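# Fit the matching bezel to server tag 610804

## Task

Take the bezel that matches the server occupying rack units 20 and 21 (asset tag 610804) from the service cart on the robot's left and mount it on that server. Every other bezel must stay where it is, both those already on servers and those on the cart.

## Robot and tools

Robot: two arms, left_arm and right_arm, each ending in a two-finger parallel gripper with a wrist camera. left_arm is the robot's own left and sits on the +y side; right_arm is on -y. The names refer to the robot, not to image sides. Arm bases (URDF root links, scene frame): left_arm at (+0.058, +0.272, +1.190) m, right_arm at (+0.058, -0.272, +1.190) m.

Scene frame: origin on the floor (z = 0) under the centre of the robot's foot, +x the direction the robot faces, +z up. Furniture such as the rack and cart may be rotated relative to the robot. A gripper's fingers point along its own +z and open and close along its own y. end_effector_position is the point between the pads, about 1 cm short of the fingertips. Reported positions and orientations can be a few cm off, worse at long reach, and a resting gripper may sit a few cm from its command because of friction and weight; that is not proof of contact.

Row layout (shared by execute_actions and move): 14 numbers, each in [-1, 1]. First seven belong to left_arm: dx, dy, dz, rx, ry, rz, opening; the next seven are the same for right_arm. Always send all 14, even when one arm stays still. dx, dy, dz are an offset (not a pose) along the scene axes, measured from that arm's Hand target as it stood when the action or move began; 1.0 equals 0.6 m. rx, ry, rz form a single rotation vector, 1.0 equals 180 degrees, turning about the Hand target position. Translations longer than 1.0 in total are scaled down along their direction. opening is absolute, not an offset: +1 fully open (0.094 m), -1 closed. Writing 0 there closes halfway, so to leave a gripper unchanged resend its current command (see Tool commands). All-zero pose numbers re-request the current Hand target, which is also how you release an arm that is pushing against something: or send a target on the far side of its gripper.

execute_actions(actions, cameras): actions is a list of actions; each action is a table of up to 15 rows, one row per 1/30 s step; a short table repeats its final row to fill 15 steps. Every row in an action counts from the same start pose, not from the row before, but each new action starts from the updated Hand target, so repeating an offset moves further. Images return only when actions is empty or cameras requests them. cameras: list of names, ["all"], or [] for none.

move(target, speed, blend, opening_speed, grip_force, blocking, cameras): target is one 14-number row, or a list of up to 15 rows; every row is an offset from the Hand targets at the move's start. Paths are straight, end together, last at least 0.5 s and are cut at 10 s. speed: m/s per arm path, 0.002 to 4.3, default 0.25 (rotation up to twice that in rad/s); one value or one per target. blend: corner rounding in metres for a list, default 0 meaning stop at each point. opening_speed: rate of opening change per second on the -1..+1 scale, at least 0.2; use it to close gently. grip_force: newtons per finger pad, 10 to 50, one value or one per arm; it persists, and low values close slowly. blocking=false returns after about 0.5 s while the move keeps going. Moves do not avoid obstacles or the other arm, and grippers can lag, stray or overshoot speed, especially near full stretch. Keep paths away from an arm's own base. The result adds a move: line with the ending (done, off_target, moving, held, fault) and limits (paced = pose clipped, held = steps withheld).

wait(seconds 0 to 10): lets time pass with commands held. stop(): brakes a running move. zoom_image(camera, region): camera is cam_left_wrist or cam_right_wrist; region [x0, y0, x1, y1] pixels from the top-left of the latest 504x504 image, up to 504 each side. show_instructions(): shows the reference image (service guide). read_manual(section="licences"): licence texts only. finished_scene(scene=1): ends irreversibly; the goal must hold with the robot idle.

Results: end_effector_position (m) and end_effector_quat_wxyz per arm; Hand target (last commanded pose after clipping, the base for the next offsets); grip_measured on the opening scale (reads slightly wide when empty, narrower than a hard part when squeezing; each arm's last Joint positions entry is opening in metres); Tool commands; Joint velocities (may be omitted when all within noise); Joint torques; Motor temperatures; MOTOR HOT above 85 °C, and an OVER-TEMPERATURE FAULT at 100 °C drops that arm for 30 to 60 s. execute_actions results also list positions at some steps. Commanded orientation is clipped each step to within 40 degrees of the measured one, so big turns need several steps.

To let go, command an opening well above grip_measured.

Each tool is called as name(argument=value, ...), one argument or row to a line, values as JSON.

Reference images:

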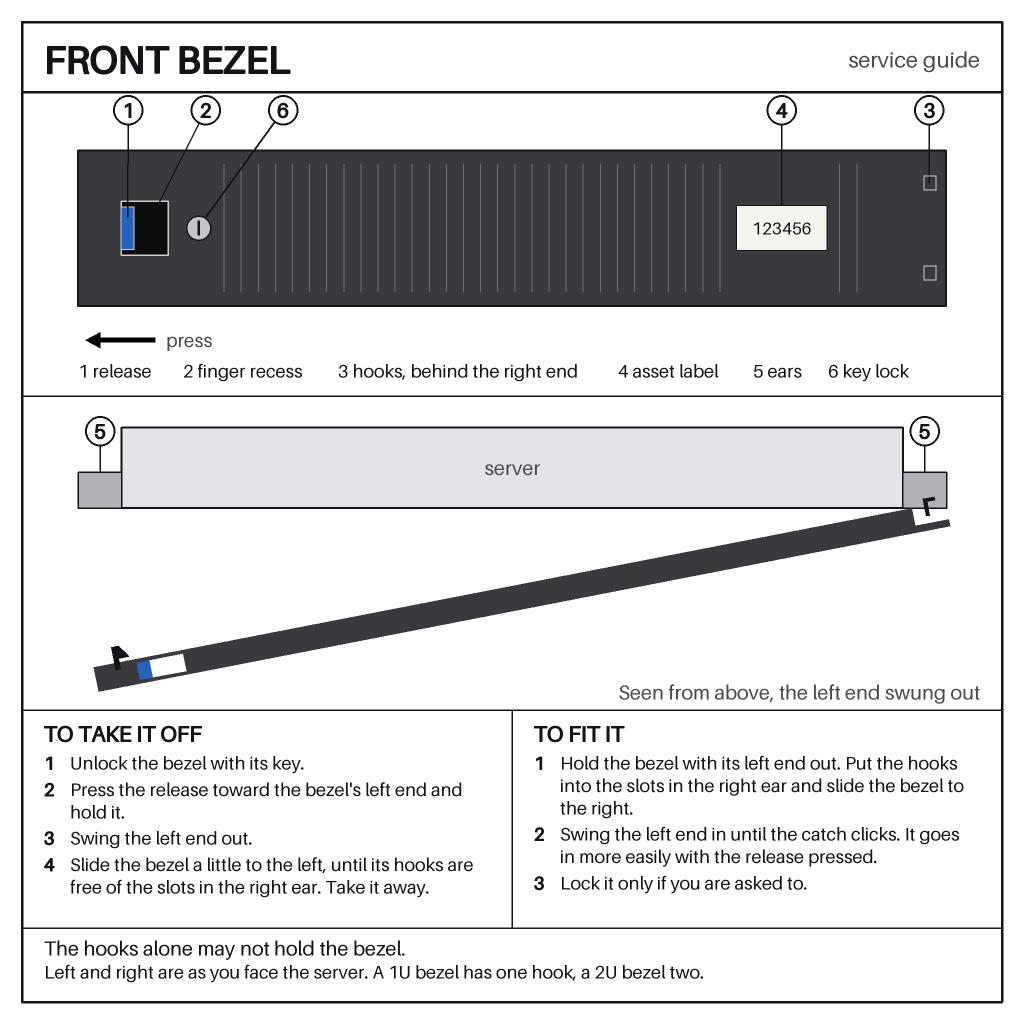

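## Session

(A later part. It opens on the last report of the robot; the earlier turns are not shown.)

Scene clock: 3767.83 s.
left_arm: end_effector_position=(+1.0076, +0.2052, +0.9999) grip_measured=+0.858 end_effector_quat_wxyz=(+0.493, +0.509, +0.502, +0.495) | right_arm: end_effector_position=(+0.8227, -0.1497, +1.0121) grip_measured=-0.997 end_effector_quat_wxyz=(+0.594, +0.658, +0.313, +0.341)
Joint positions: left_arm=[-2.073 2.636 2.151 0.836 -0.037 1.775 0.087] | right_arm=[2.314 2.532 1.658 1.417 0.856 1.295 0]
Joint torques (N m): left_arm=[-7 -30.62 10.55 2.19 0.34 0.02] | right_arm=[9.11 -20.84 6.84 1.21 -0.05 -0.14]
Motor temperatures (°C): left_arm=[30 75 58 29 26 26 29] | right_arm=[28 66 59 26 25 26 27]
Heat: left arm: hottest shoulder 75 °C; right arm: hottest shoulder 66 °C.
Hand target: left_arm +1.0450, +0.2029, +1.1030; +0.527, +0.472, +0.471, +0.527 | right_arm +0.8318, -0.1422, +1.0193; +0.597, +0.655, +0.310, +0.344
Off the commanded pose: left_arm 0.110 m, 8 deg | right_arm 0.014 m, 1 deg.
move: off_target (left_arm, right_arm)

execute_actions(
  actions=[],
  cameras=["all"],
)

zoom_image(
  camera="cam_right_wrist",
  region=[120, 50, 400, 250],
)

Scene clock: 3770.27 s.
left_arm: end_effector_position=(+1.0076, +0.2052, +0.9999) grip_measured=+0.858 end_effector_quat_wxyz=(+0.493, +0.509, +0.502, +0.495) | right_arm: end_effector_position=(+0.8227, -0.1497, +1.0121) grip_measured=-0.997 end_effector_quat_wxyz=(+0.594, +0.658, +0.313, +0.341)
Joint positions: left_arm=[-2.073 2.636 2.151 0.836 -0.037 1.775 0.087] | right_arm=[2.314 2.532 1.658 1.417 0.856 1.295 0]
Joint velocities: within noise
Joint torques (N m): left_arm=[-7 -30.51 10.55 2.21 0.34 0.02] | right_arm=[9 -20.48 6.89 1.11 -0.05 -0.12]
Motor temperatures (°C): left_arm=[30 76 58 29 26 26 29] | right_arm=[28 66 59 26 25 26 27]
Heat: left arm: hottest shoulder 76 °C; right arm: hottest shoulder 66 °C.
Hand target: left_arm +1.0450, +0.2029, +1.1030; +0.527, +0.472, +0.471, +0.527 | right_arm +0.8318, -0.1422, +1.0193; +0.597, +0.655, +0.310, +0.344
Tool commands: left_gripper/opening=+0.6 right_gripper/opening=-1.0
Off the commanded pose: left_arm 0.110 m, 8 deg | right_arm 0.014 m, 1 deg.
camera_calibration:
cam_left_wrist: T_world_to_cam=[[-0.0200333, 0.00212189, -0.999797, 1.01872], [-0.583059, 0.812319, 0.013407, 0.410536], [0.812182, 0.58321, -0.0150363, -0.800299], [0, 0, 0, 1]] pos_world=[0.909764, 0.131095, 1.00097]
cam_right_wrist: T_world_to_cam=[[-0.00274106, 0.108158, -0.99413, 1.02586], [-0.0211463, 0.993905, 0.108192, 0.0600116], [0.999773, 0.0213187, -0.000437217, -0.690916], [0, 0, 0, 1]] pos_world=[0.69484, -0.155871, 1.01304]

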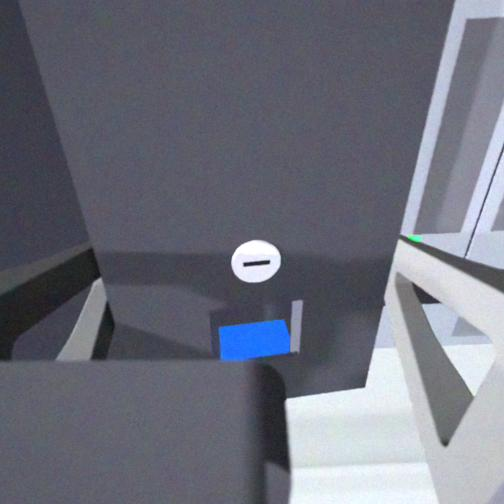

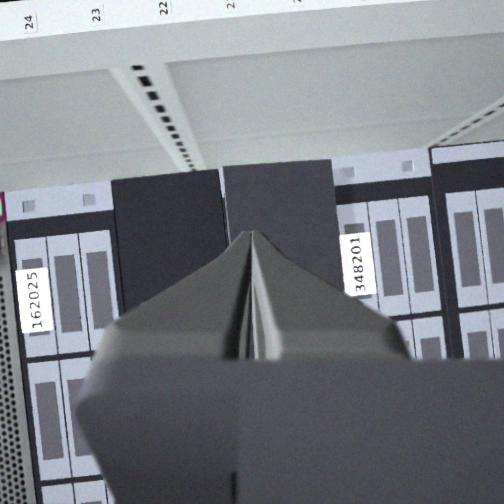

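Scaled by 1.800.

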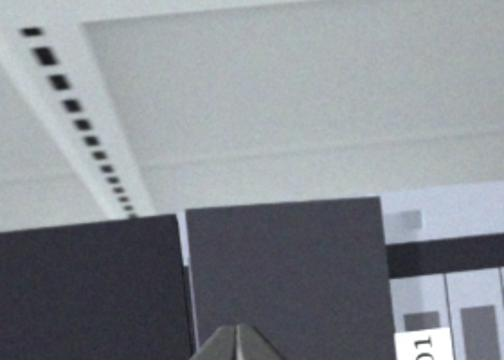

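zoom_image(
  camera="cam_right_wrist",
  region=[300, 130, 450, 250],
)

zoom_image(
  camera="cam_right_wrist",
  region=[0, 150, 150, 270],
)

zoom_image(
  camera="cam_right_wrist",
  region=[190, 130, 340, 250],
)

Scaled by 3.360.

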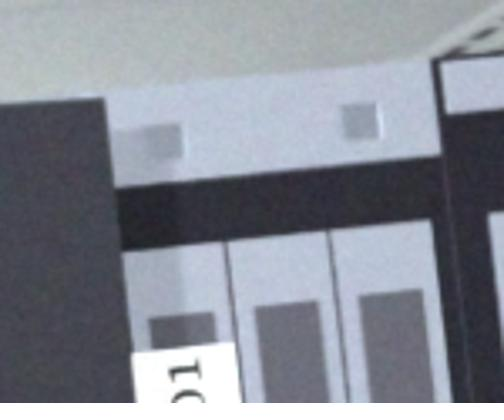

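Scaled by 3.360.

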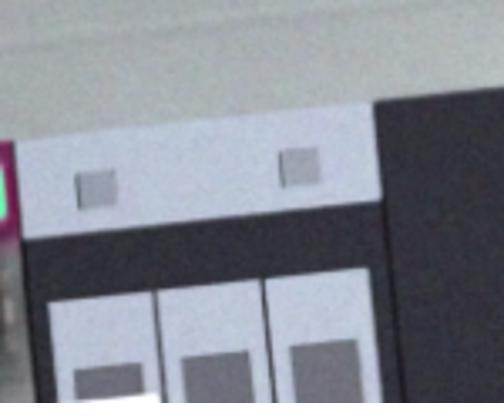

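Scaled by 3.360.

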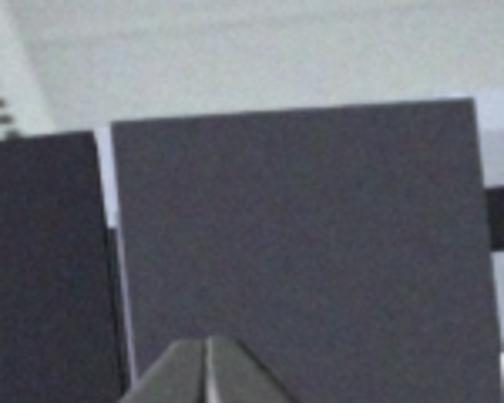

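move(
  target=[0.0,-0.03,0.0,0,0.0,0,0.6,0.0,0.0,0.0,0,0,0.0,-1],
  speed=0.03,
  cameras=["cam_right_wrist"],
)

zoom_image(
  camera="cam_right_wrist",
  region=[190, 130, 340, 250],
)

Scene clock: 3790.67 s.
left_arm: end_effector_position=(+1.0073, +0.2042, +1.0008) grip_measured=+0.858 end_effector_quat_wxyz=(+0.488, +0.507, +0.506, +0.498) | right_arm: end_effector_position=(+0.8227, -0.1497, +1.0121) grip_measured=-0.997 end_effector_quat_wxyz=(+0.594, +0.658, +0.313, +0.341)
Joint positions: left_arm=[-2.078 2.634 2.148 0.836 -0.055 1.778 0.087] | right_arm=[2.314 2.532 1.658 1.417 0.856 1.295 0]
Joint torques (N m): left_arm=[-8.35 -29.86 11.26 2.29 0.3 0.09] | right_arm=[9 -20.13 6.9 1.28 0.01 -0.14]
Motor temperatures (°C): left_arm=[30 82 58 29 26 26 29] | right_arm=[28 64 58 26 25 26 27]
Heat: left arm: hottest shoulder 82 °C; right arm: hottest shoulder 64 °C.
Hand target: left_arm +1.0450, +0.1850, +1.1030; +0.527, +0.472, +0.471, +0.527 | right_arm +0.8318, -0.1422, +1.0193; +0.597, +0.655, +0.310, +0.344
Off the commanded pose: left_arm 0.111 m, 8 deg | right_arm 0.014 m, 1 deg.
move: off_target (left_arm, right_arm)
camera_calibration:
cam_right_wrist: T_world_to_cam=[[-0.00274106, 0.108158, -0.99413, 1.02586], [-0.0211463, 0.993905, 0.108192, 0.0600116], [0.999773, 0.0213187, -0.000437217, -0.690916], [0, 0, 0, 1]] pos_world=[0.69484, -0.155871, 1.01304]
Images, in order (width x height): cam_right_wrist 504x504.

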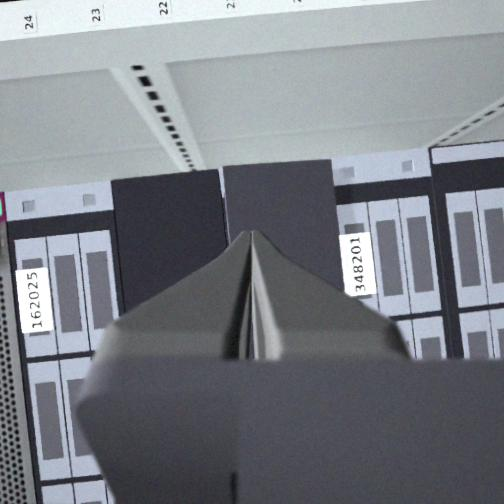

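Scaled by 3.360.

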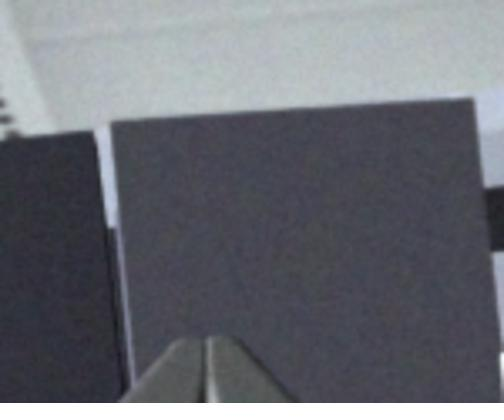

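move(
  target=[0.0,-0.05,0.0,0,0.0,0,0.6,0.0,0.0,0.0,0,0,0.0,-1],
  speed=0.05,
  cameras=["cam_right_wrist"],
)

zoom_image(
  camera="cam_right_wrist",
  region=[190, 130, 340, 250],
)

Scene clock: 3795.03 s.
left_arm: end_effector_position=(+1.0068, +0.2025, +1.0009) grip_measured=+0.858 end_effector_quat_wxyz=(+0.479, +0.502, +0.515, +0.504) | right_arm: end_effector_position=(+0.8227, -0.1497, +1.0121) grip_measured=-0.997 end_effector_quat_wxyz=(+0.594, +0.658, +0.313, +0.341)
Joint positions: left_arm=[-2.087 2.634 2.148 0.835 -0.094 1.781 0.087] | right_arm=[2.314 2.532 1.658 1.417 0.856 1.295 0]
Joint torques (N m): left_arm=[-10.34 -28.98 12.26 2.43 0.52 0.22] | right_arm=[8.35 -19.9 6.91 1.31 -0.03 -0.15]
Motor temperatures (°C): left_arm=[30 79 58 29 26 26 29] | right_arm=[28 64 57 26 25 26 27]
Heat: left arm: hottest shoulder 79 °C; right arm: hottest shoulder 64 °C.
Hand target: left_arm +1.0450, +0.1550, +1.1029; +0.527, +0.472, +0.471, +0.527 | right_arm +0.8318, -0.1422, +1.0193; +0.597, +0.655, +0.310, +0.344
Off the commanded pose: left_arm 0.119 m, 9 deg | right_arm 0.014 m, 1 deg.
move: off_target (left_arm, right_arm)
camera_calibration:
cam_right_wrist: T_world_to_cam=[[-0.00274106, 0.108158, -0.99413, 1.02586], [-0.0211463, 0.993905, 0.108192, 0.0600116], [0.999773, 0.0213187, -0.000437217, -0.690916], [0, 0, 0, 1]] pos_world=[0.69484, -0.155871, 1.01304]
Images, in order (width x height): cam_right_wrist 504x504.

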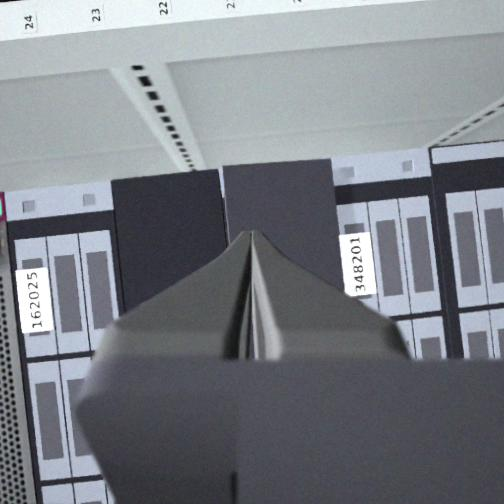

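Scaled by 3.360.

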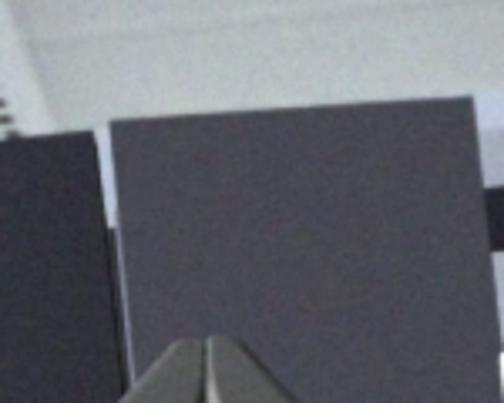

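move(
  target=[0.0,-0.06,0.0,0,0.0,0,0.6,0.0,0.0,0.0,0,0,0.0,-1],
  speed=0.05,
  cameras=["cam_right_wrist"],
)

zoom_image(
  camera="cam_right_wrist",
  region=[190, 130, 340, 250],
)

Scene clock: 3800.20 s.
left_arm: end_effector_position=(+1.0059, +0.2010, +1.0011) grip_measured=+0.858 end_effector_quat_wxyz=(+0.467, +0.494, +0.526, +0.511) | right_arm: end_effector_position=(+0.8227, -0.1497, +1.0121) grip_measured=-0.997 end_effector_quat_wxyz=(+0.594, +0.658, +0.313, +0.341)
Joint positions: left_arm=[-2.097 2.634 2.148 0.835 -0.144 1.784 0.087] | right_arm=[2.314 2.532 1.658 1.417 0.856 1.295 0]
Joint torques (N m): left_arm=[-12.75 -27.75 13.39 2.58 0.94 0.39] | right_arm=[9.11 -20.66 6.75 1.28 -0.01 -0.14]
Motor temperatures (°C): left_arm=[30 77 59 29 26 26 30] | right_arm=[28 64 57 26 25 26 27]
Heat: left arm: hottest shoulder 77 °C; right arm: hottest shoulder 64 °C.
Hand target: left_arm +1.0451, +0.1192, +1.1029; +0.527, +0.472, +0.471, +0.527 | right_arm +0.8318, -0.1422, +1.0193; +0.597, +0.655, +0.310, +0.344
Off the commanded pose: left_arm 0.136 m, 10 deg | right_arm 0.014 m, 1 deg.
move: off_target (left_arm, right_arm)
camera_calibration:
cam_right_wrist: T_world_to_cam=[[-0.00274106, 0.108158, -0.99413, 1.02586], [-0.0211463, 0.993905, 0.108192, 0.0600116], [0.999773, 0.0213187, -0.000437217, -0.690916], [0, 0, 0, 1]] pos_world=[0.69484, -0.155871, 1.01304]
Images, in order (width x height): cam_right_wrist 504x504.

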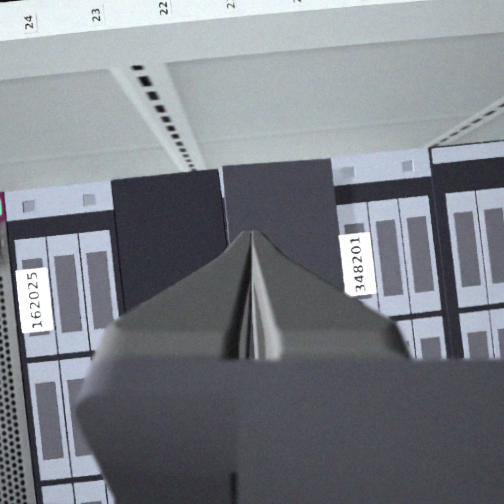

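Scaled by 3.360.

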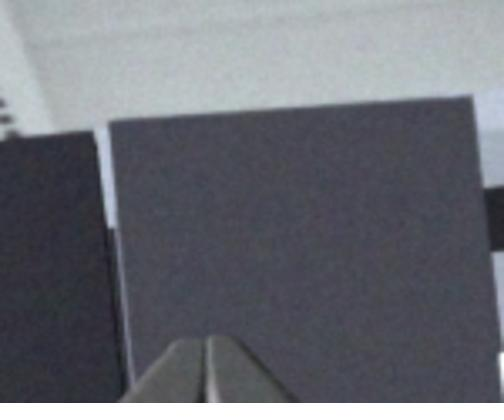

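move(
  target=[0.0,0.10,0.0,0,0.0,0,0.6,0.02,-0.02,-0.02,0,0,0.25,1],
  speed=0.2,
  cameras=["cam_right_wrist"],
)

Scene clock: 3812.60 s.
left_arm: end_effector_position=(+1.0070, +0.2026, +1.0009) grip_measured=+0.858 end_effector_quat_wxyz=(+0.481, +0.503, +0.512, +0.503) | right_arm: end_effector_position=(+0.8321, -0.1425, +0.9867) grip_measured=+0.998 end_effector_quat_wxyz=(+0.414, +0.486, +0.548, +0.541)
Joint positions: left_arm=[-2.085 2.634 2.148 0.835 -0.084 1.781 0.087] | right_arm=[2.129 2.431 1.457 1.238 -0.084 1.421 0.094]
Joint torques (N m): left_arm=[-8.41 -29.74 11.43 2.36 1.19 0.1] | right_arm=[5.36 -22.83 3.29 1.74 -0.14 0.15]
Motor temperatures (°C): left_arm=[31 73 60 29 27 26 30] | right_arm=[28 63 56 26 25 26 27]
Heat: left arm: hottest shoulder 73 °C; right arm: hottest shoulder 63 °C.
Hand target: left_arm +1.0451, +0.1792, +1.1029; +0.527, +0.472, +0.471, +0.527 | right_arm +0.8437, -0.1542, +1.0072; +0.419, +0.486, +0.537, +0.546
Off the commanded pose: left_arm 0.111 m, 8 deg | right_arm 0.026 m, 1 deg.
move: off_target (left_arm, right_arm)
camera_calibration:
cam_right_wrist: T_world_to_cam=[[-0.0888502, 0.0670731, -0.993784, 1.06532], [-0.726476, 0.678213, 0.110726, 0.595205], [0.681424, 0.731798, -0.0115324, -0.323315], [0, 0, 0, 1]] pos_world=[0.747371, -0.238529, 0.989066]
Images, in order (width x height): cam_right_wrist 504x504.

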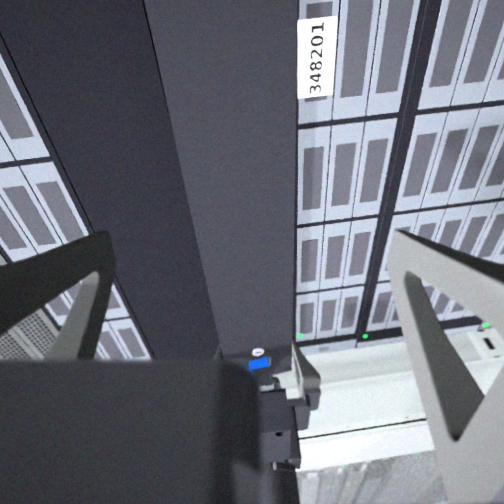

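move(
  target=[0.0,0.0,0.0,0,0.0,0,0.6,0.205,0.02,0.0,-0.0242,-0.0185,-0.0567,1],
  speed=0.15,
  cameras=["cam_right_wrist"],
)

zoom_image(
  camera="cam_right_wrist",
  region=[60, 130, 440, 310],
)

Scene clock: 3820.27 s.
left_arm: end_effector_position=(+1.0070, +0.2026, +1.0009) grip_measured=+0.858 end_effector_quat_wxyz=(+0.481, +0.503, +0.512, +0.503) | right_arm: end_effector_position=(+0.9555, -0.1606, +0.9944) grip_measured=+0.998 end_effector_quat_wxyz=(+0.496, +0.510, +0.502, +0.492)
Joint positions: left_arm=[-2.085 2.634 2.148 0.835 -0.084 1.781 0.087] | right_arm=[2.137 2.581 1.936 0.999 0.114 1.359 0.094]
Joint torques (N m): left_arm=[-8.35 -29.74 11.43 2.32 1.19 0.1] | right_arm=[9.23 -22.12 9.36 1.58 0.05 -0.12]
Motor temperatures (°C): left_arm=[31 72 60 29 27 26 30] | right_arm=[28 61 55 26 25 26 27]
Heat: left arm: hottest shoulder 72 °C; right arm: hottest shoulder 61 °C.
Hand target: left_arm +1.0451, +0.1792, +1.1029; +0.527, +0.472, +0.471, +0.527 | right_arm +0.9667, -0.1420, +1.0073; +0.500, +0.500, +0.500, +0.500
Off the commanded pose: left_arm 0.111 m, 8 deg | right_arm 0.025 m, 2 deg.
move: off_target (left_arm, right_arm)
camera_calibration:
cam_right_wrist: T_world_to_cam=[[-0.0283917, 0.0145081, -0.999492, 1.02459], [-0.57913, 0.814745, 0.0282772, 0.659511], [0.814741, 0.579638, -0.0147299, -0.542743], [0, 0, 0, 1]] pos_world=[0.853227, -0.237603, 0.997423]
Images, in order (width x height): cam_right_wrist 504x504.

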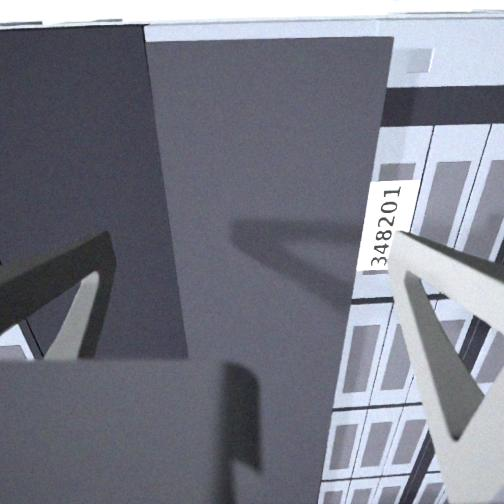

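Scaled by 1.326.

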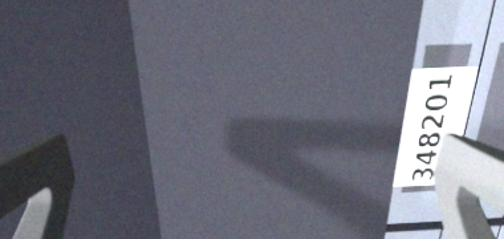

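zoom_image(
  camera="cam_right_wrist",
  region=[120, 0, 270, 100],
)

zoom_image(
  camera="cam_right_wrist",
  region=[330, 0, 480, 100],
)

Scaled by 3.360.

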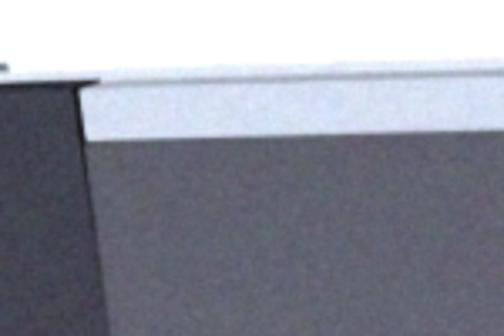

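Scaled by 3.360.

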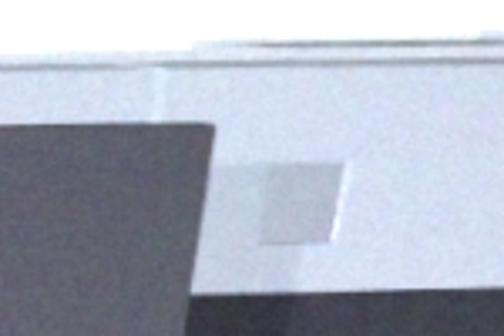

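move(
  target=[
    [0.0,0.0,0.0,0,0.0,0,0.6,-0.2,0.02,0.03,0,0,0,1],
    [0.0,0.0,0.0,0,0.0,0,0.6,-0.6,0.23,0.03,0,0,-0.25,-1],
  ],
  speed=0.3,
  blend=0.03,
  cameras=["cam_right_wrist"],
)

Scene clock: 3846.03 s.
left_arm: end_effector_position=(+1.0070, +0.2026, +1.0009) grip_measured=+0.858 end_effector_quat_wxyz=(+0.481, +0.503, +0.512, +0.503) | right_arm: end_effector_position=(+0.6230, -0.0231, +1.0057) grip_measured=+0.999 end_effector_quat_wxyz=(+0.545, +0.714, +0.369, +0.240)
Joint positions: left_arm=[-2.085 2.634 2.148 0.835 -0.084 1.781 0.087] | right_arm=[2.632 2.494 1.305 1.568 1.282 1.244 0.094]
Joint torques (N m): left_arm=[-8.41 -29.63 11.4 2.36 1.2 0.1] | right_arm=[7.18 -17.96 2.33 1.25 -0.11 0.03]
Motor temperatures (°C): left_arm=[31 71 60 29 28 26 30] | right_arm=[28 61 55 26 25 26 27]
Heat: left arm: hottest shoulder 71 °C; right arm: hottest shoulder 61 °C.
Hand target: left_arm +1.0451, +0.1792, +1.1029; +0.527, +0.472, +0.471, +0.527 | right_arm +0.6263, -0.0311, +1.0033; +0.548, +0.715, +0.366, +0.235 (not the last commanded pose)
Tool commands: left_gripper/opening=+0.6 right_gripper/opening=+1.0
Off the commanded pose: left_arm 0.111 m, 8 deg | right_arm 0.032 m, 19 deg.
move: held (right_arm; a check stopped the path), off_target (left_arm); path passed 1 of 2 targets; target 2's new opening was not sent; limits=held
pose unreachable (right arm): on one or more control steps of this call, first in action 0 (counted from 0), this arm could not follow its commanded pose, so it was not sent that pose on those steps. It may still have moved: this result reports where it is.
cause: moving toward the commanded pose would bring two parts of the arm too close to each other (its wrist (the part past joint 4) and its wrist camera, with joints 5 (wrist yaw) and 6 (wrist roll) between them, 3 mm apart when it was first held).
camera_calibration:
cam_right_wrist: T_world_to_cam=[[-0.261692, 0.144238, -0.954313, 1.12735], [0.0592222, 0.989307, 0.133287, -0.144781], [0.963333, -0.0216365, -0.267435, -0.203692], [0, 0, 0, 1]] pos_world=[0.499815, -0.0237801, 1.04067]
Images, in order (width x height): cam_right_wrist 504x504.

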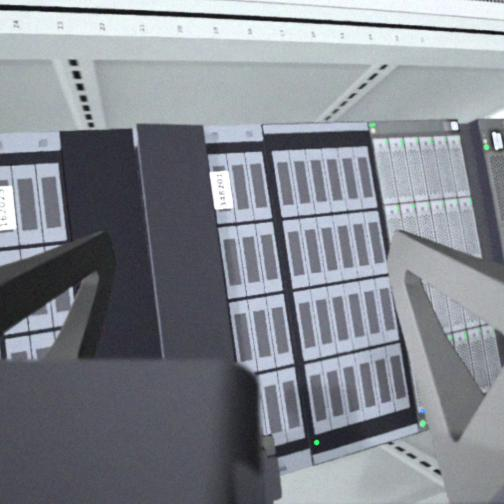

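move(
  target=[0.0,0.0,0.0,0,0.0,0,0.6,-0.03,0.08,0.16,0,0,0.05,-1],
  speed=0.3,
  cameras=["cam_right_wrist"],
)

Scene clock: 3851.03 s.
left_arm: end_effector_position=(+1.0070, +0.2026, +1.0009) grip_measured=+0.858 end_effector_quat_wxyz=(+0.481, +0.503, +0.512, +0.503) | right_arm: end_effector_position=(+0.6084, +0.0165, +1.0997) grip_measured=-0.997 end_effector_quat_wxyz=(+0.525, +0.689, +0.411, +0.283)
Joint positions: left_arm=[-2.085 2.634 2.148 0.835 -0.084 1.781 0.087] | right_arm=[2.747 2.3 1.158 1.541 1.258 1.19 0]
Joint torques (N m): left_arm=[-8.35 -29.63 11.44 2.36 1.18 0.1] | right_arm=[8.82 -16.85 2.71 0.92 -0.1 -0.14]
Motor temperatures (°C): left_arm=[31 70 60 29 28 26 30] | right_arm=[28 61 54 26 25 26 27]
Heat: left arm: hottest shoulder 70 °C; right arm: hottest shoulder 61 °C.
Hand target: left_arm +1.0451, +0.1792, +1.1029; +0.527, +0.472, +0.471, +0.527 | right_arm +0.6082, +0.0167, +1.0991; +0.527, +0.684, +0.421, +0.277
Off the commanded pose: left_arm 0.111 m, 8 deg | right_arm 0.001 m, 1 deg.
move: off_target (left_arm)
camera_calibration:
cam_right_wrist: T_world_to_cam=[[-0.266115, 0.119727, -0.956477, 1.21295], [-0.0776005, 0.986375, 0.14506, -0.125212], [0.960813, 0.112826, -0.253198, -0.18009], [0, 0, 0, 1]] pos_world=[0.486101, -0.00139875, 1.13273]
Images, in order (width x height): cam_right_wrist 504x504.

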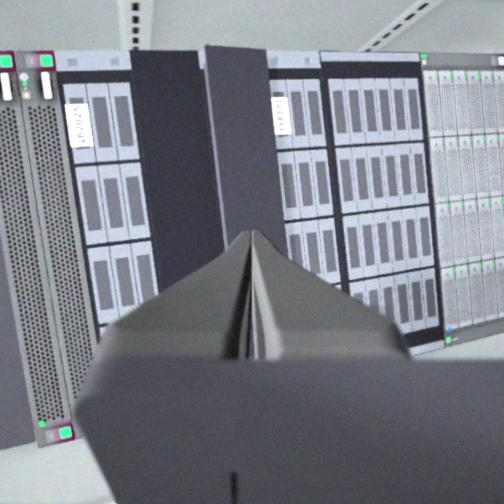

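move(
  target=[0.0,0.0,0.0,0,0.0,0,0.6,-0.01,0.0,-0.08,-0.488,0.054,0.207,-1],
  speed=0.4,
  cameras=["cam_right_wrist"],
)

Scene clock: 3860.63 s.
left_arm: end_effector_position=(+1.0070, +0.2026, +1.0009) grip_measured=+0.858 end_effector_quat_wxyz=(+0.481, +0.503, +0.512, +0.503) | right_arm: end_effector_position=(+0.6030, +0.0269, +1.0571) grip_measured=-0.997 end_effector_quat_wxyz=(-0.634, +0.010, -0.773, -0.021)
Joint positions: left_arm=[-2.085 2.634 2.148 0.835 -0.084 1.781 0.087] | right_arm=[2.623 2.337 0.973 1.569 0.571 -0.279 0]
Joint torques (N m): left_arm=[-8.29 -29.63 11.4 2.37 1.19 0.1] | right_arm=[6.24 -15.09 0.94 2.41 -0.21 -0.04]
Motor temperatures (°C): left_arm=[31 70 60 29 28 26 30] | right_arm=[28 59 53 26 25 26 27]
Heat: left arm: hottest shoulder 70 °C; right arm: hottest shoulder 59 °C.
Hand target: left_arm +1.0451, +0.1792, +1.1029; +0.527, +0.472, +0.471, +0.527 | right_arm +0.6022, +0.0169, +1.0512; +0.707, -0.001, +0.707, +0.000
Off the commanded pose: left_arm 0.111 m, 8 deg | right_arm 0.012 m, 12 deg.
joint sent to its limit (right arm) — joint 4 (wrist pitch), upper limit. The joint targets are off in orientation, not in position.
move: off_target (left_arm, right_arm)
camera_calibration:
cam_right_wrist: T_world_to_cam=[[0.0363865, -0.998917, -0.0289949, 0.0368324], [-0.736588, -0.00720033, -0.676303, 1.16267], [0.675362, 0.0459656, -0.736053, 0.497568], [0, 0, 0, 1]] pos_world=[0.519029, 0.0222931, 1.15362]
Images, in order (width x height): cam_right_wrist 504x504.

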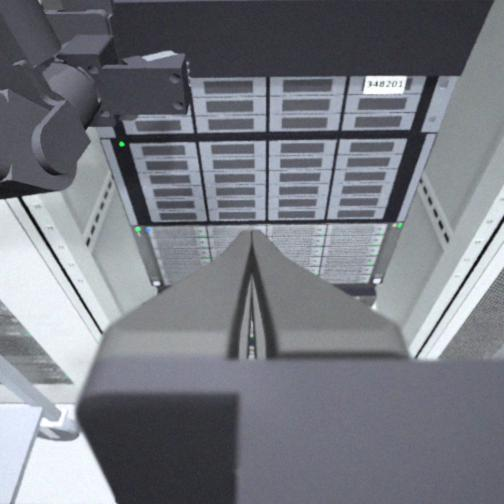

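move(
  target=[
    [0.0,0.0,0.0,0,0.0,0,0.6,0.30,-0.25,-0.04,0.5,0,0,1],
    [0.0,0.0,0.0,0,0.0,0,0.6,0.58,-0.23,-0.065,0.5,0,0,1],
  ],
  speed=0.3,
  cameras=["cam_right_wrist"],
)

zoom_image(
  camera="cam_right_wrist",
  region=[60, 130, 440, 310],
)

Scene clock: 3879.33 s.
left_arm: end_effector_position=(+1.0070, +0.2026, +1.0009) grip_measured=+0.858 end_effector_quat_wxyz=(+0.481, +0.503, +0.512, +0.503) | right_arm: end_effector_position=(+0.9373, -0.1097, +1.0064) grip_measured=+0.999 end_effector_quat_wxyz=(+0.495, +0.497, +0.511, +0.496)
Joint positions: left_arm=[-2.085 2.634 2.148 0.835 -0.084 1.781 0.087] | right_arm=[2.203 2.564 1.882 1.039 0.147 1.318 0.094]
Joint torques (N m): left_arm=[-8.35 -29.63 11.43 2.37 1.18 0.11] | right_arm=[6.71 -22.12 8.83 1.52 -0.13 0.17]
Motor temperatures (°C): left_arm=[31 71 60 29 28 26 30] | right_arm=[28 57 52 26 25 26 27]
Heat: left arm: hottest shoulder 71 °C; right arm: hottest shoulder 57 °C.
Hand target: left_arm +1.0451, +0.1792, +1.1029; +0.527, +0.472, +0.471, +0.527 | right_arm +0.9503, -0.1212, +1.0122; +0.501, +0.499, +0.500, +0.500
Off the commanded pose: left_arm 0.111 m, 8 deg | right_arm 0.018 m, 2 deg.
move: off_target (left_arm, right_arm)
camera_calibration:
cam_right_wrist: T_world_to_cam=[[-0.0209922, -0.00267993, -0.999776, 1.02678], [-0.601547, 0.798768, 0.0104895, 0.644246], [0.798561, 0.601633, -0.01838, -0.53606], [0, 0, 0, 1]] pos_world=[0.837176, -0.18934, 1.00994]
Images, in order (width x height): cam_right_wrist 504x504.

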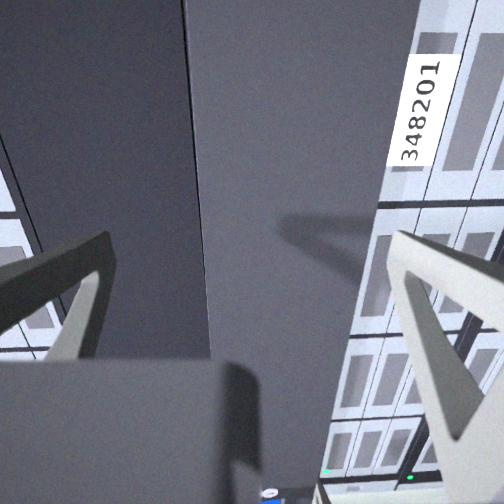

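Scaled by 1.326.

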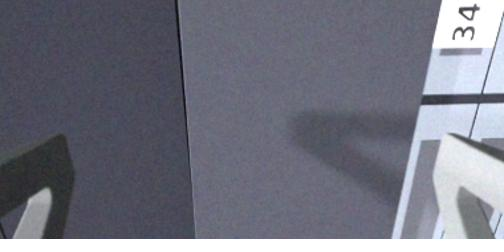

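move(
  target=[0.0,0.0,0.0,0,0.0,0,0.6,0.0,-0.01,-0.025,0.0,0,0,1],
  speed=0.1,
  cameras=["cam_right_wrist"],
)

Scene clock: 3882.60 s.
left_arm: end_effector_position=(+1.0070, +0.2026, +1.0009) grip_measured=+0.858 end_effector_quat_wxyz=(+0.481, +0.503, +0.512, +0.503) | right_arm: end_effector_position=(+0.9363, -0.1144, +0.9906) grip_measured=+0.999 end_effector_quat_wxyz=(+0.493, +0.498, +0.514, +0.495)
Joint positions: left_arm=[-2.085 2.634 2.148 0.835 -0.084 1.781 0.087] | right_arm=[2.192 2.593 1.905 1.039 0.136 1.323 0.094]
Joint torques (N m): left_arm=[-8.53 -29.74 11.44 2.33 1.19 0.1] | right_arm=[6.59 -21.36 9.22 1.77 -0.2 0.18]
Motor temperatures (°C): left_arm=[31 71 60 29 28 26 30] | right_arm=[28 58 52 26 25 26 27]
Heat: left arm: hottest shoulder 71 °C; right arm: hottest shoulder 58 °C.
Hand target: left_arm +1.0451, +0.1792, +1.1029; +0.527, +0.472, +0.471, +0.527 | right_arm +0.9502, -0.1273, +0.9970; +0.501, +0.499, +0.500, +0.500
Off the commanded pose: left_arm 0.111 m, 8 deg | right_arm 0.020 m, 2 deg.
move: off_target (left_arm, right_arm)
camera_calibration:
cam_right_wrist: T_world_to_cam=[[-0.0268667, -0.00339598, -0.999633, 1.0162], [-0.603215, 0.797464, 0.0135032, 0.646069], [0.797126, 0.603357, -0.0234737, -0.526094], [0, 0, 0, 1]] pos_world=[0.836384, -0.194343, 0.994754]
Images, in order (width x height): cam_right_wrist 504x504.

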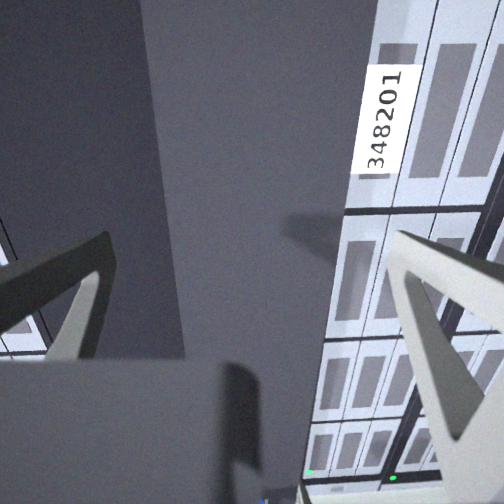

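move(
  target=[0.0,0.0,0.0,0,0.0,0,0.6,0.078,0.0,-0.004,0.0,-0.004,0,1],
  speed=0.06,
  cameras=["cam_right_wrist"],
)

Scene clock: 3887.47 s.
left_arm: end_effector_position=(+1.0070, +0.2026, +1.0009) grip_measured=+0.858 end_effector_quat_wxyz=(+0.481, +0.503, +0.512, +0.503) | right_arm: end_effector_position=(+0.9831, -0.1119, +0.9886) grip_measured=+0.999 end_effector_quat_wxyz=(+0.496, +0.495, +0.510, +0.499)
Joint positions: left_arm=[-2.085 2.634 2.148 0.835 -0.084 1.781 0.087] | right_arm=[2.185 2.692 2.155 0.901 0.125 1.325 0.094]
Joint torques (N m): left_arm=[-8.41 -29.63 11.43 2.35 1.19 0.1] | right_arm=[6.65 -22.83 10.56 1.51 -0.17 0.18]
Motor temperatures (°C): left_arm=[31 71 60 29 29 26 30] | right_arm=[28 58 53 26 25 26 27]
Heat: left arm: hottest shoulder 71 °C; right arm: hottest shoulder 58 °C.
Hand target: left_arm +1.0451, +0.1792, +1.1029; +0.527, +0.472, +0.471, +0.527 | right_arm +0.9970, -0.1272, +0.9947; +0.504, +0.496, +0.497, +0.503
Off the commanded pose: left_arm 0.111 m, 8 deg | right_arm 0.022 m, 2 deg.
move: off_target (left_arm, right_arm)
camera_calibration:
cam_right_wrist: T_world_to_cam=[[-0.0122464, -0.0015465, -0.999924, 1.00167], [-0.60439, 0.796665, 0.00617003, 0.680585], [0.796594, 0.604419, -0.010691, -0.576922], [0, 0, 0, 1]] pos_world=[0.883178, -0.191946, 0.991226]
Images, in order (width x height): cam_right_wrist 504x504.

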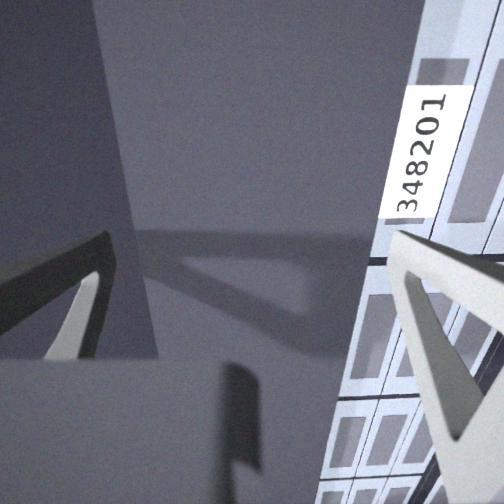

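move(
  target=[0.0,0.0,0.0,0,0.0,0,0.6,0.03,0.0,-0.01,0.0,0.0,0,1],
  speed=0.06,
  cameras=["cam_right_wrist"],
)

Scene clock: 3891.10 s.
left_arm: end_effector_position=(+1.0070, +0.2026, +1.0009) grip_measured=+0.858 end_effector_quat_wxyz=(+0.481, +0.503, +0.512, +0.503) | right_arm: end_effector_position=(+1.0022, -0.1109, +0.9835) grip_measured=+0.999 end_effector_quat_wxyz=(+0.496, +0.494, +0.509, +0.500)
Joint positions: left_arm=[-2.085 2.634 2.148 0.835 -0.084 1.781 0.087] | right_arm=[2.181 2.755 2.294 0.827 0.12 1.327 0.094]
Joint torques (N m): left_arm=[-8.29 -29.63 11.45 2.35 1.19 0.11] | right_arm=[6.77 -23.71 11.41 1.55 -0.13 0.22]
Motor temperatures (°C): left_arm=[31 71 60 29 29 26 30] | right_arm=[28 58 54 26 25 26 27]
Heat: left arm: hottest shoulder 71 °C; right arm: hottest shoulder 58 °C.
Hand target: left_arm +1.0451, +0.1792, +1.1029; +0.527, +0.472, +0.471, +0.527 | right_arm +1.0151, -0.1271, +0.9889; +0.504, +0.496, +0.497, +0.504
Off the commanded pose: left_arm 0.111 m, 8 deg | right_arm 0.021 m, 2 deg.
move: off_target (left_arm, right_arm)
camera_calibration:
cam_right_wrist: T_world_to_cam=[[-0.0107861, -0.000829986, -0.999941, 0.995339], [-0.604865, 0.796307, 0.00586357, 0.692169], [0.796255, 0.604892, -0.0090911, -0.593998], [0, 0, 0, 1]] pos_world=[0.902379, -0.191048, 0.985822]
Images, in order (width x height): cam_right_wrist 504x504.

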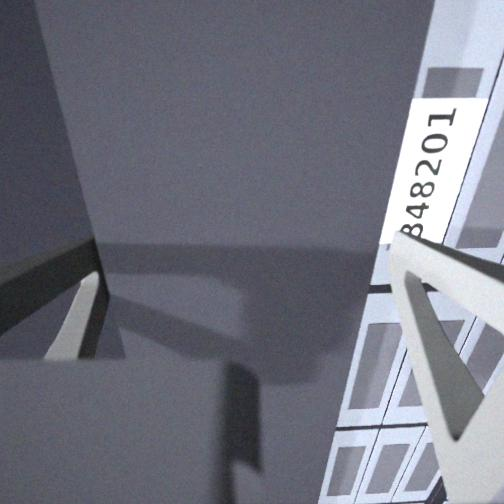

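move(
  target=[0.0,0.0,0.0,0,0.0,0,0.6,0.0,0.0,0.0,0.0,0.0,0,0.6],
  opening_speed=0.2,
  cameras=["cam_right_wrist"],
)

Scene clock: 3895.10 s.
left_arm: end_effector_position=(+1.0070, +0.2025, +1.0008) grip_measured=+0.858 end_effector_quat_wxyz=(+0.481, +0.504, +0.512, +0.503) | right_arm: end_effector_position=(+1.0035, -0.1111, +0.9856) grip_measured=+0.828 end_effector_quat_wxyz=(+0.497, +0.494, +0.508, +0.501)
Joint positions: left_arm=[-2.085 2.634 2.148 0.835 -0.084 1.781 0.087] | right_arm=[2.181 2.755 2.299 0.826 0.119 1.327 0.086]
Joint torques (N m): left_arm=[-8.35 -29.68 11.41 2.35 1.19 0.11] | right_arm=[6.59 -23.65 11.12 1.47 -0.18 0.16]
Motor temperatures (°C): left_arm=[31 71 60 29 29 26 30] | right_arm=[28 59 54 26 25 26 27]
Heat: left arm: hottest shoulder 71 °C; right arm: hottest shoulder 59 °C.
Hand target: left_arm +1.0451, +0.1791, +1.1029; +0.527, +0.472, +0.471, +0.527 | right_arm +1.0150, -0.1270, +0.9888; +0.504, +0.496, +0.497, +0.504
Off the commanded pose: left_arm 0.111 m, 8 deg | right_arm 0.020 m, 2 deg.
move: off_target (left_arm, right_arm)
camera_calibration:
cam_right_wrist: T_world_to_cam=[[-0.00653227, 0.000506919, -0.999979, 0.993391], [-0.604791, 0.796372, 0.00435445, 0.6944], [0.796357, 0.604807, -0.00489554, -0.599128], [0, 0, 0, 1]] pos_world=[0.903576, -0.191148, 0.987413]
Images, in order (width x height): cam_right_wrist 504x504.

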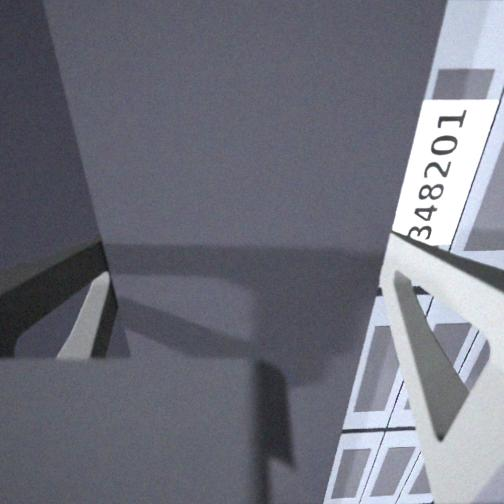

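move(
  target=[-0.01,0.0,-0.07,0,0.0,0,0.6,0.01,0.0,0.03,0.0,0.0,0,0.6],
  speed=0.05,
)

Scene clock: 3901.77 s.
left_arm: end_effector_position=(+1.0067, +0.2029, +0.9930) grip_measured=+0.858 end_effector_quat_wxyz=(+0.486, +0.500, +0.515, +0.499) | right_arm: end_effector_position=(+1.0035, -0.1110, +0.9846) grip_measured=+0.828 end_effector_quat_wxyz=(+0.498, +0.492, +0.512, +0.498)
Joint positions: left_arm=[-2.082 2.655 2.169 0.836 -0.078 1.766 0.087] | right_arm=[2.181 2.755 2.299 0.822 0.118 1.318 0.086]
Joint torques (N m): left_arm=[-7.88 -25.17 14.35 3.18 1.24 0.23] | right_arm=[7.18 -26.29 9.35 1.06 0.02 0.19]
Motor temperatures (°C): left_arm=[31 71 60 29 29 26 30] | right_arm=[28 60 55 26 25 26 28]
Heat: left arm: hottest shoulder 71 °C; right arm: hottest shoulder 60 °C.
Hand target: left_arm +1.0390, +0.1790, +1.0607; +0.527, +0.472, +0.471, +0.527 | right_arm +1.0210, -0.1273, +1.0067; +0.504, +0.496, +0.497, +0.503
Off the commanded pose: left_arm 0.079 m, 8 deg | right_arm 0.032 m, 2 deg.
move: off_target (left_arm, right_arm)

execute_actions(
  actions=[],
)

Scene clock: 3911.40 s.
left_arm: end_effector_position=(+1.0067, +0.2029, +0.9930) grip_measured=+0.858 end_effector_quat_wxyz=(+0.486, +0.500, +0.515, +0.499) | right_arm: end_effector_position=(+1.0035, -0.1110, +0.9846) grip_measured=+0.828 end_effector_quat_wxyz=(+0.498, +0.492, +0.512, +0.498)
Joint positions: left_arm=[-2.082 2.655 2.169 0.836 -0.078 1.766 0.087] | right_arm=[2.181 2.755 2.299 0.822 0.118 1.318 0.086]
Joint velocities: within noise
Joint torques (N m): left_arm=[-7.88 -25.17 14.35 3.17 1.23 0.22] | right_arm=[7.18 -26.64 9.29 1.1 0.05 0.23]
Motor temperatures (°C): left_arm=[31 76 60 29 29 26 30] | right_arm=[28 62 56 25 25 26 28]
Heat: left arm: hottest shoulder 76 °C; right arm: hottest shoulder 62 °C.
Hand target: left_arm +1.0390, +0.1790, +1.0607; +0.527, +0.472, +0.471, +0.527 | right_arm +1.0210, -0.1273, +1.0067; +0.504, +0.496, +0.497, +0.503
Tool commands: left_gripper/opening=+0.6 right_gripper/opening=+0.6
Off the commanded pose: left_arm 0.079 m, 8 deg | right_arm 0.032 m, 2 deg.
camera_calibration:
cam_left_wrist: T_world_to_cam=[[-0.0263394, -0.00946238, -0.999608, 1.02034], [-0.609145, 0.793012, 0.00854412, 0.446903], [0.792621, 0.609132, -0.0266515, -0.772249], [0, 0, 0, 1]] pos_world=[0.911205, 0.125657, 0.995543]
cam_right_wrist: T_world_to_cam=[[-0.00986361, -0.00968012, -0.999904, 0.994607], [-0.606106, 0.795382, -0.00172115, 0.701601], [0.795322, 0.606032, -0.0137125, -0.589354], [0, 0, 0, 1]] pos_world=[0.903781, -0.191246, 0.987638]

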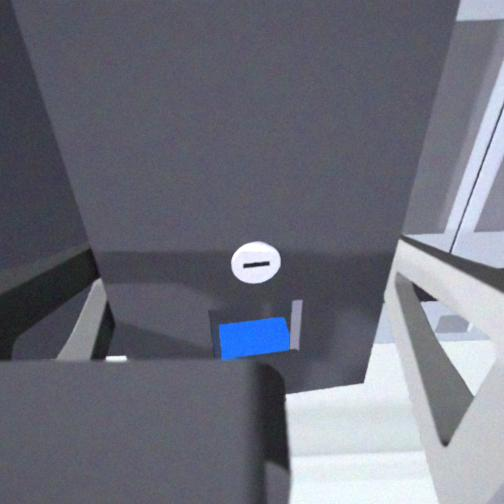

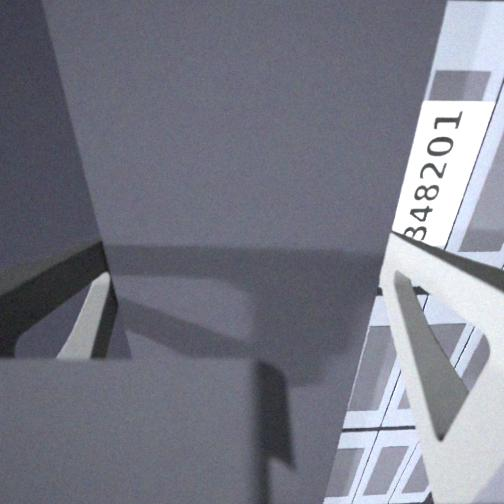

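move(
  target=[0,0,0,0,0,0,0.6,0,0,0.01,0,0,0,0.6],
  speed=0.03,
  cameras=[],
)

move(
  target=[0,0,0,0,0,0,0.6,0,0,0.01,0,0,0,0.6],
  speed=0.03,
  cameras=[],
)

Scene clock: 3915.17 s.
left_arm: end_effector_position=(+1.0067, +0.2029, +0.9930) grip_measured=+0.858 end_effector_quat_wxyz=(+0.486, +0.500, +0.515, +0.499) | right_arm: end_effector_position=(+1.0035, -0.1110, +0.9846) grip_measured=+0.828 end_effector_quat_wxyz=(+0.498, +0.492, +0.512, +0.498)
Joint positions: left_arm=[-2.082 2.655 2.169 0.836 -0.078 1.766 0.087] | right_arm=[2.181 2.755 2.299 0.822 0.118 1.318 0.086]
Joint torques (N m): left_arm=[-7.94 -25.17 14.37 3.15 1.24 0.23] | right_arm=[6.77 -27.52 7.98 1.16 0.12 0.25]
Motor temperatures (°C): left_arm=[31 77 60 29 29 26 30] | right_arm=[28 63 56 25 25 26 28]
Heat: left arm: hottest shoulder 77 °C; right arm: hottest shoulder 63 °C.
Hand target: left_arm +1.0390, +0.1790, +1.0607; +0.527, +0.472, +0.471, +0.527 | right_arm +1.0210, -0.1273, +1.0127; +0.504, +0.496, +0.497, +0.503
Off the commanded pose: left_arm 0.079 m, 8 deg | right_arm 0.037 m, 2 deg.
move: off_target (left_arm, right_arm)
No camera images: "cameras" was empty.

Scene clock: 3915.87 s.
left_arm: end_effector_position=(+1.0067, +0.2029, +0.9930) grip_measured=+0.858 end_effector_quat_wxyz=(+0.486, +0.500, +0.515, +0.499) | right_arm: end_effector_position=(+1.0035, -0.1110, +0.9846) grip_measured=+0.828 end_effector_quat_wxyz=(+0.498, +0.492, +0.512, +0.498)
Joint positions: left_arm=[-2.082 2.655 2.169 0.836 -0.078 1.766 0.087] | right_arm=[2.181 2.755 2.299 0.822 0.118 1.318 0.086]
Joint torques (N m): left_arm=[-7.94 -25.23 14.37 3.19 1.24 0.23] | right_arm=[7 -28.1 6.83 1.21 0.17 0.24]
Motor temperatures (°C): left_arm=[31 77 60 29 29 26 30] | right_arm=[28 63 56 25 25 26 28]
Heat: left arm: hottest shoulder 77 °C; right arm: hottest shoulder 63 °C.
Hand target: left_arm +1.0390, +0.1790, +1.0607; +0.527, +0.472, +0.471, +0.527 | right_arm +1.0210, -0.1273, +1.0187; +0.504, +0.496, +0.497, +0.503
Off the commanded pose: left_arm 0.079 m, 8 deg | right_arm 0.042 m, 2 deg.
move: off_target (left_arm, right_arm)
No camera images: "cameras" was empty.

move(
  target=[0,0,0,0,0,0,0.6,0,0,0.012,0,0,0,0.6],
  speed=0.03,
  cameras=[],
)

move(
  target=[0,0,0,0,0,0,0.6,0,0,0.01,0,0,0,0.6],
  speed=0.03,
  cameras=[],
)

Scene clock: 3918.93 s.
left_arm: end_effector_position=(+1.0063, +0.2025, +0.9909) grip_measured=+0.858 end_effector_quat_wxyz=(+0.484, +0.502, +0.515, +0.498) | right_arm: end_effector_position=(+1.0006, -0.1118, +0.9818) grip_measured=+0.828 end_effector_quat_wxyz=(+0.495, +0.494, +0.515, +0.495)
Joint positions: left_arm=[-2.082 2.656 2.169 0.832 -0.078 1.768 0.087] | right_arm=[2.18 2.745 2.276 0.822 0.12 1.319 0.086]
Joint torques (N m): left_arm=[-7.88 -25.35 14.41 3.29 1.24 0.19] | right_arm=[7.59 -28.81 6.97 1.25 0.13 0.23]
Motor temperatures (°C): left_arm=[31 78 60 29 29 26 30] | right_arm=[28 64 56 25 25 26 29]
Heat: left arm: hottest shoulder 78 °C; right arm: hottest shoulder 64 °C.
Hand target: left_arm +1.0390, +0.1790, +1.0608; +0.527, +0.472, +0.471, +0.527 | right_arm +1.0210, -0.1271, +1.0261; +0.504, +0.496, +0.497, +0.503
Off the commanded pose: left_arm 0.081 m, 8 deg | right_arm 0.051 m, 3 deg.
move: off_target (left_arm, right_arm)
No camera images: "cameras" was empty.

Scene clock: 3919.67 s.
left_arm: end_effector_position=(+1.0064, +0.2023, +0.9910) grip_measured=+0.858 end_effector_quat_wxyz=(+0.484, +0.503, +0.514, +0.498) | right_arm: end_effector_position=(+0.9985, -0.1125, +0.9814) grip_measured=+0.827 end_effector_quat_wxyz=(+0.492, +0.496, +0.517, +0.494)
Joint positions: left_arm=[-2.082 2.656 2.169 0.832 -0.076 1.77 0.087] | right_arm=[2.18 2.735 2.257 0.825 0.12 1.322 0.086]
Joint torques (N m): left_arm=[-7.94 -25.11 14.39 3.29 1.2 0.18] | right_arm=[7.94 -29.27 6.84 1.28 0.21 0.16]
Motor temperatures (°C): left_arm=[31 78 60 29 29 26 30] | right_arm=[28 64 56 25 25 26 29]
Heat: left arm: hottest shoulder 78 °C; right arm: hottest shoulder 64 °C.
Hand target: left_arm +1.0390, +0.1790, +1.0608; +0.527, +0.472, +0.471, +0.527 | right_arm +1.0211, -0.1273, +1.0322; +0.504, +0.496, +0.497, +0.503
Off the commanded pose: left_arm 0.080 m, 8 deg | right_arm 0.057 m, 3 deg.
move: off_target (left_arm, right_arm)
No camera images: "cameras" was empty.

move(
  target=[0,0,0,0,0,0,0.6,0.012,0,0,0,0,0,0.6],
  speed=0.03,
  cameras=[],
)

Scene clock: 3925.23 s.
left_arm: end_effector_position=(+1.0064, +0.2023, +0.9910) grip_measured=+0.858 end_effector_quat_wxyz=(+0.484, +0.503, +0.514, +0.498) | right_arm: end_effector_position=(+0.9985, -0.1125, +0.9814) grip_measured=+0.827 end_effector_quat_wxyz=(+0.492, +0.496, +0.517, +0.494)
Joint positions: left_arm=[-2.082 2.656 2.169 0.832 -0.076 1.77 0.087] | right_arm=[2.18 2.735 2.257 0.825 0.12 1.322 0.086]
Joint torques (N m): left_arm=[-7.88 -25.23 14.39 3.32 1.2 0.17] | right_arm=[7.36 -29.33 8.69 0.79 0.15 0.18]
Motor temperatures (°C): left_arm=[30 78 60 29 29 26 30] | right_arm=[28 63 55 25 25 26 29]
Heat: left arm: hottest shoulder 78 °C; right arm: hottest shoulder 63 °C.
Hand target: left_arm +1.0390, +0.1790, +1.0608; +0.527, +0.472, +0.471, +0.527 | right_arm +1.0283, -0.1273, +1.0322; +0.504, +0.496, +0.497, +0.503
Off the commanded pose: left_arm 0.080 m, 8 deg | right_arm 0.061 m, 3 deg.
move: off_target (left_arm, right_arm)
No camera images: "cameras" was empty.

move(
  target=[0,0,0,0,0,0,0.6,0.012,0,0.006,0,0,0,0.6],
  speed=0.03,
  cameras=[],
)

move(
  target=[0,0,0,0,0,0,0.6,0.006,0,0.01,0,0,0,0.6],
  speed=0.03,
  cameras=[],
)

Scene clock: 3928.30 s.
left_arm: end_effector_position=(+1.0064, +0.2022, +0.9908) grip_measured=+0.858 end_effector_quat_wxyz=(+0.484, +0.503, +0.514, +0.498) | right_arm: end_effector_position=(+0.9987, -0.1123, +0.9806) grip_measured=+0.827 end_effector_quat_wxyz=(+0.491, +0.497, +0.518, +0.494)
Joint positions: left_arm=[-2.082 2.656 2.169 0.831 -0.076 1.77 0.087] | right_arm=[2.18 2.735 2.257 0.819 0.12 1.324 0.086]
Joint torques (N m): left_arm=[-7.88 -25.17 14.39 3.33 1.19 0.16] | right_arm=[7.3 -28.57 9.96 0.14 0.14 0.16]
Motor temperatures (°C): left_arm=[30 77 60 29 29 26 30] | right_arm=[28 63 55 25 25 26 29]
Heat: left arm: hottest shoulder 77 °C; right arm: hottest shoulder 63 °C.
Hand target: left_arm +1.0390, +0.1790, +1.0607; +0.527, +0.472, +0.471, +0.527 | right_arm +1.0355, -0.1271, +1.0357; +0.504, +0.496, +0.497, +0.503
Off the commanded pose: left_arm 0.081 m, 8 deg | right_arm 0.068 m, 3 deg.
move: off_target (left_arm, right_arm)
No camera images: "cameras" was empty.

Scene clock: 3929.07 s.
left_arm: end_effector_position=(+1.0065, +0.2021, +0.9911) grip_measured=+0.858 end_effector_quat_wxyz=(+0.484, +0.503, +0.514, +0.498) | right_arm: end_effector_position=(+1.0002, -0.1128, +0.9810) grip_measured=+0.826 end_effector_quat_wxyz=(+0.488, +0.499, +0.521, +0.491)
Joint positions: left_arm=[-2.082 2.656 2.17 0.831 -0.075 1.77 0.087] | right_arm=[2.179 2.73 2.257 0.805 0.122 1.324 0.086]
Joint torques (N m): left_arm=[-7.94 -25.23 14.39 3.34 1.16 0.17] | right_arm=[7.82 -28.98 10.18 0.18 0.17 0.12]
Motor temperatures (°C): left_arm=[30 77 60 29 29 26 30] | right_arm=[28 63 55 25 25 26 29]
Heat: left arm: hottest shoulder 77 °C; right arm: hottest shoulder 63 °C.
Hand target: left_arm +1.0390, +0.1789, +1.0608; +0.527, +0.472, +0.471, +0.527 | right_arm +1.0391, -0.1274, +1.0416; +0.504, +0.496, +0.497, +0.503
Off the commanded pose: left_arm 0.080 m, 8 deg | right_arm 0.073 m, 4 deg.
move: off_target (left_arm, right_arm)
No camera images: "cameras" was empty.


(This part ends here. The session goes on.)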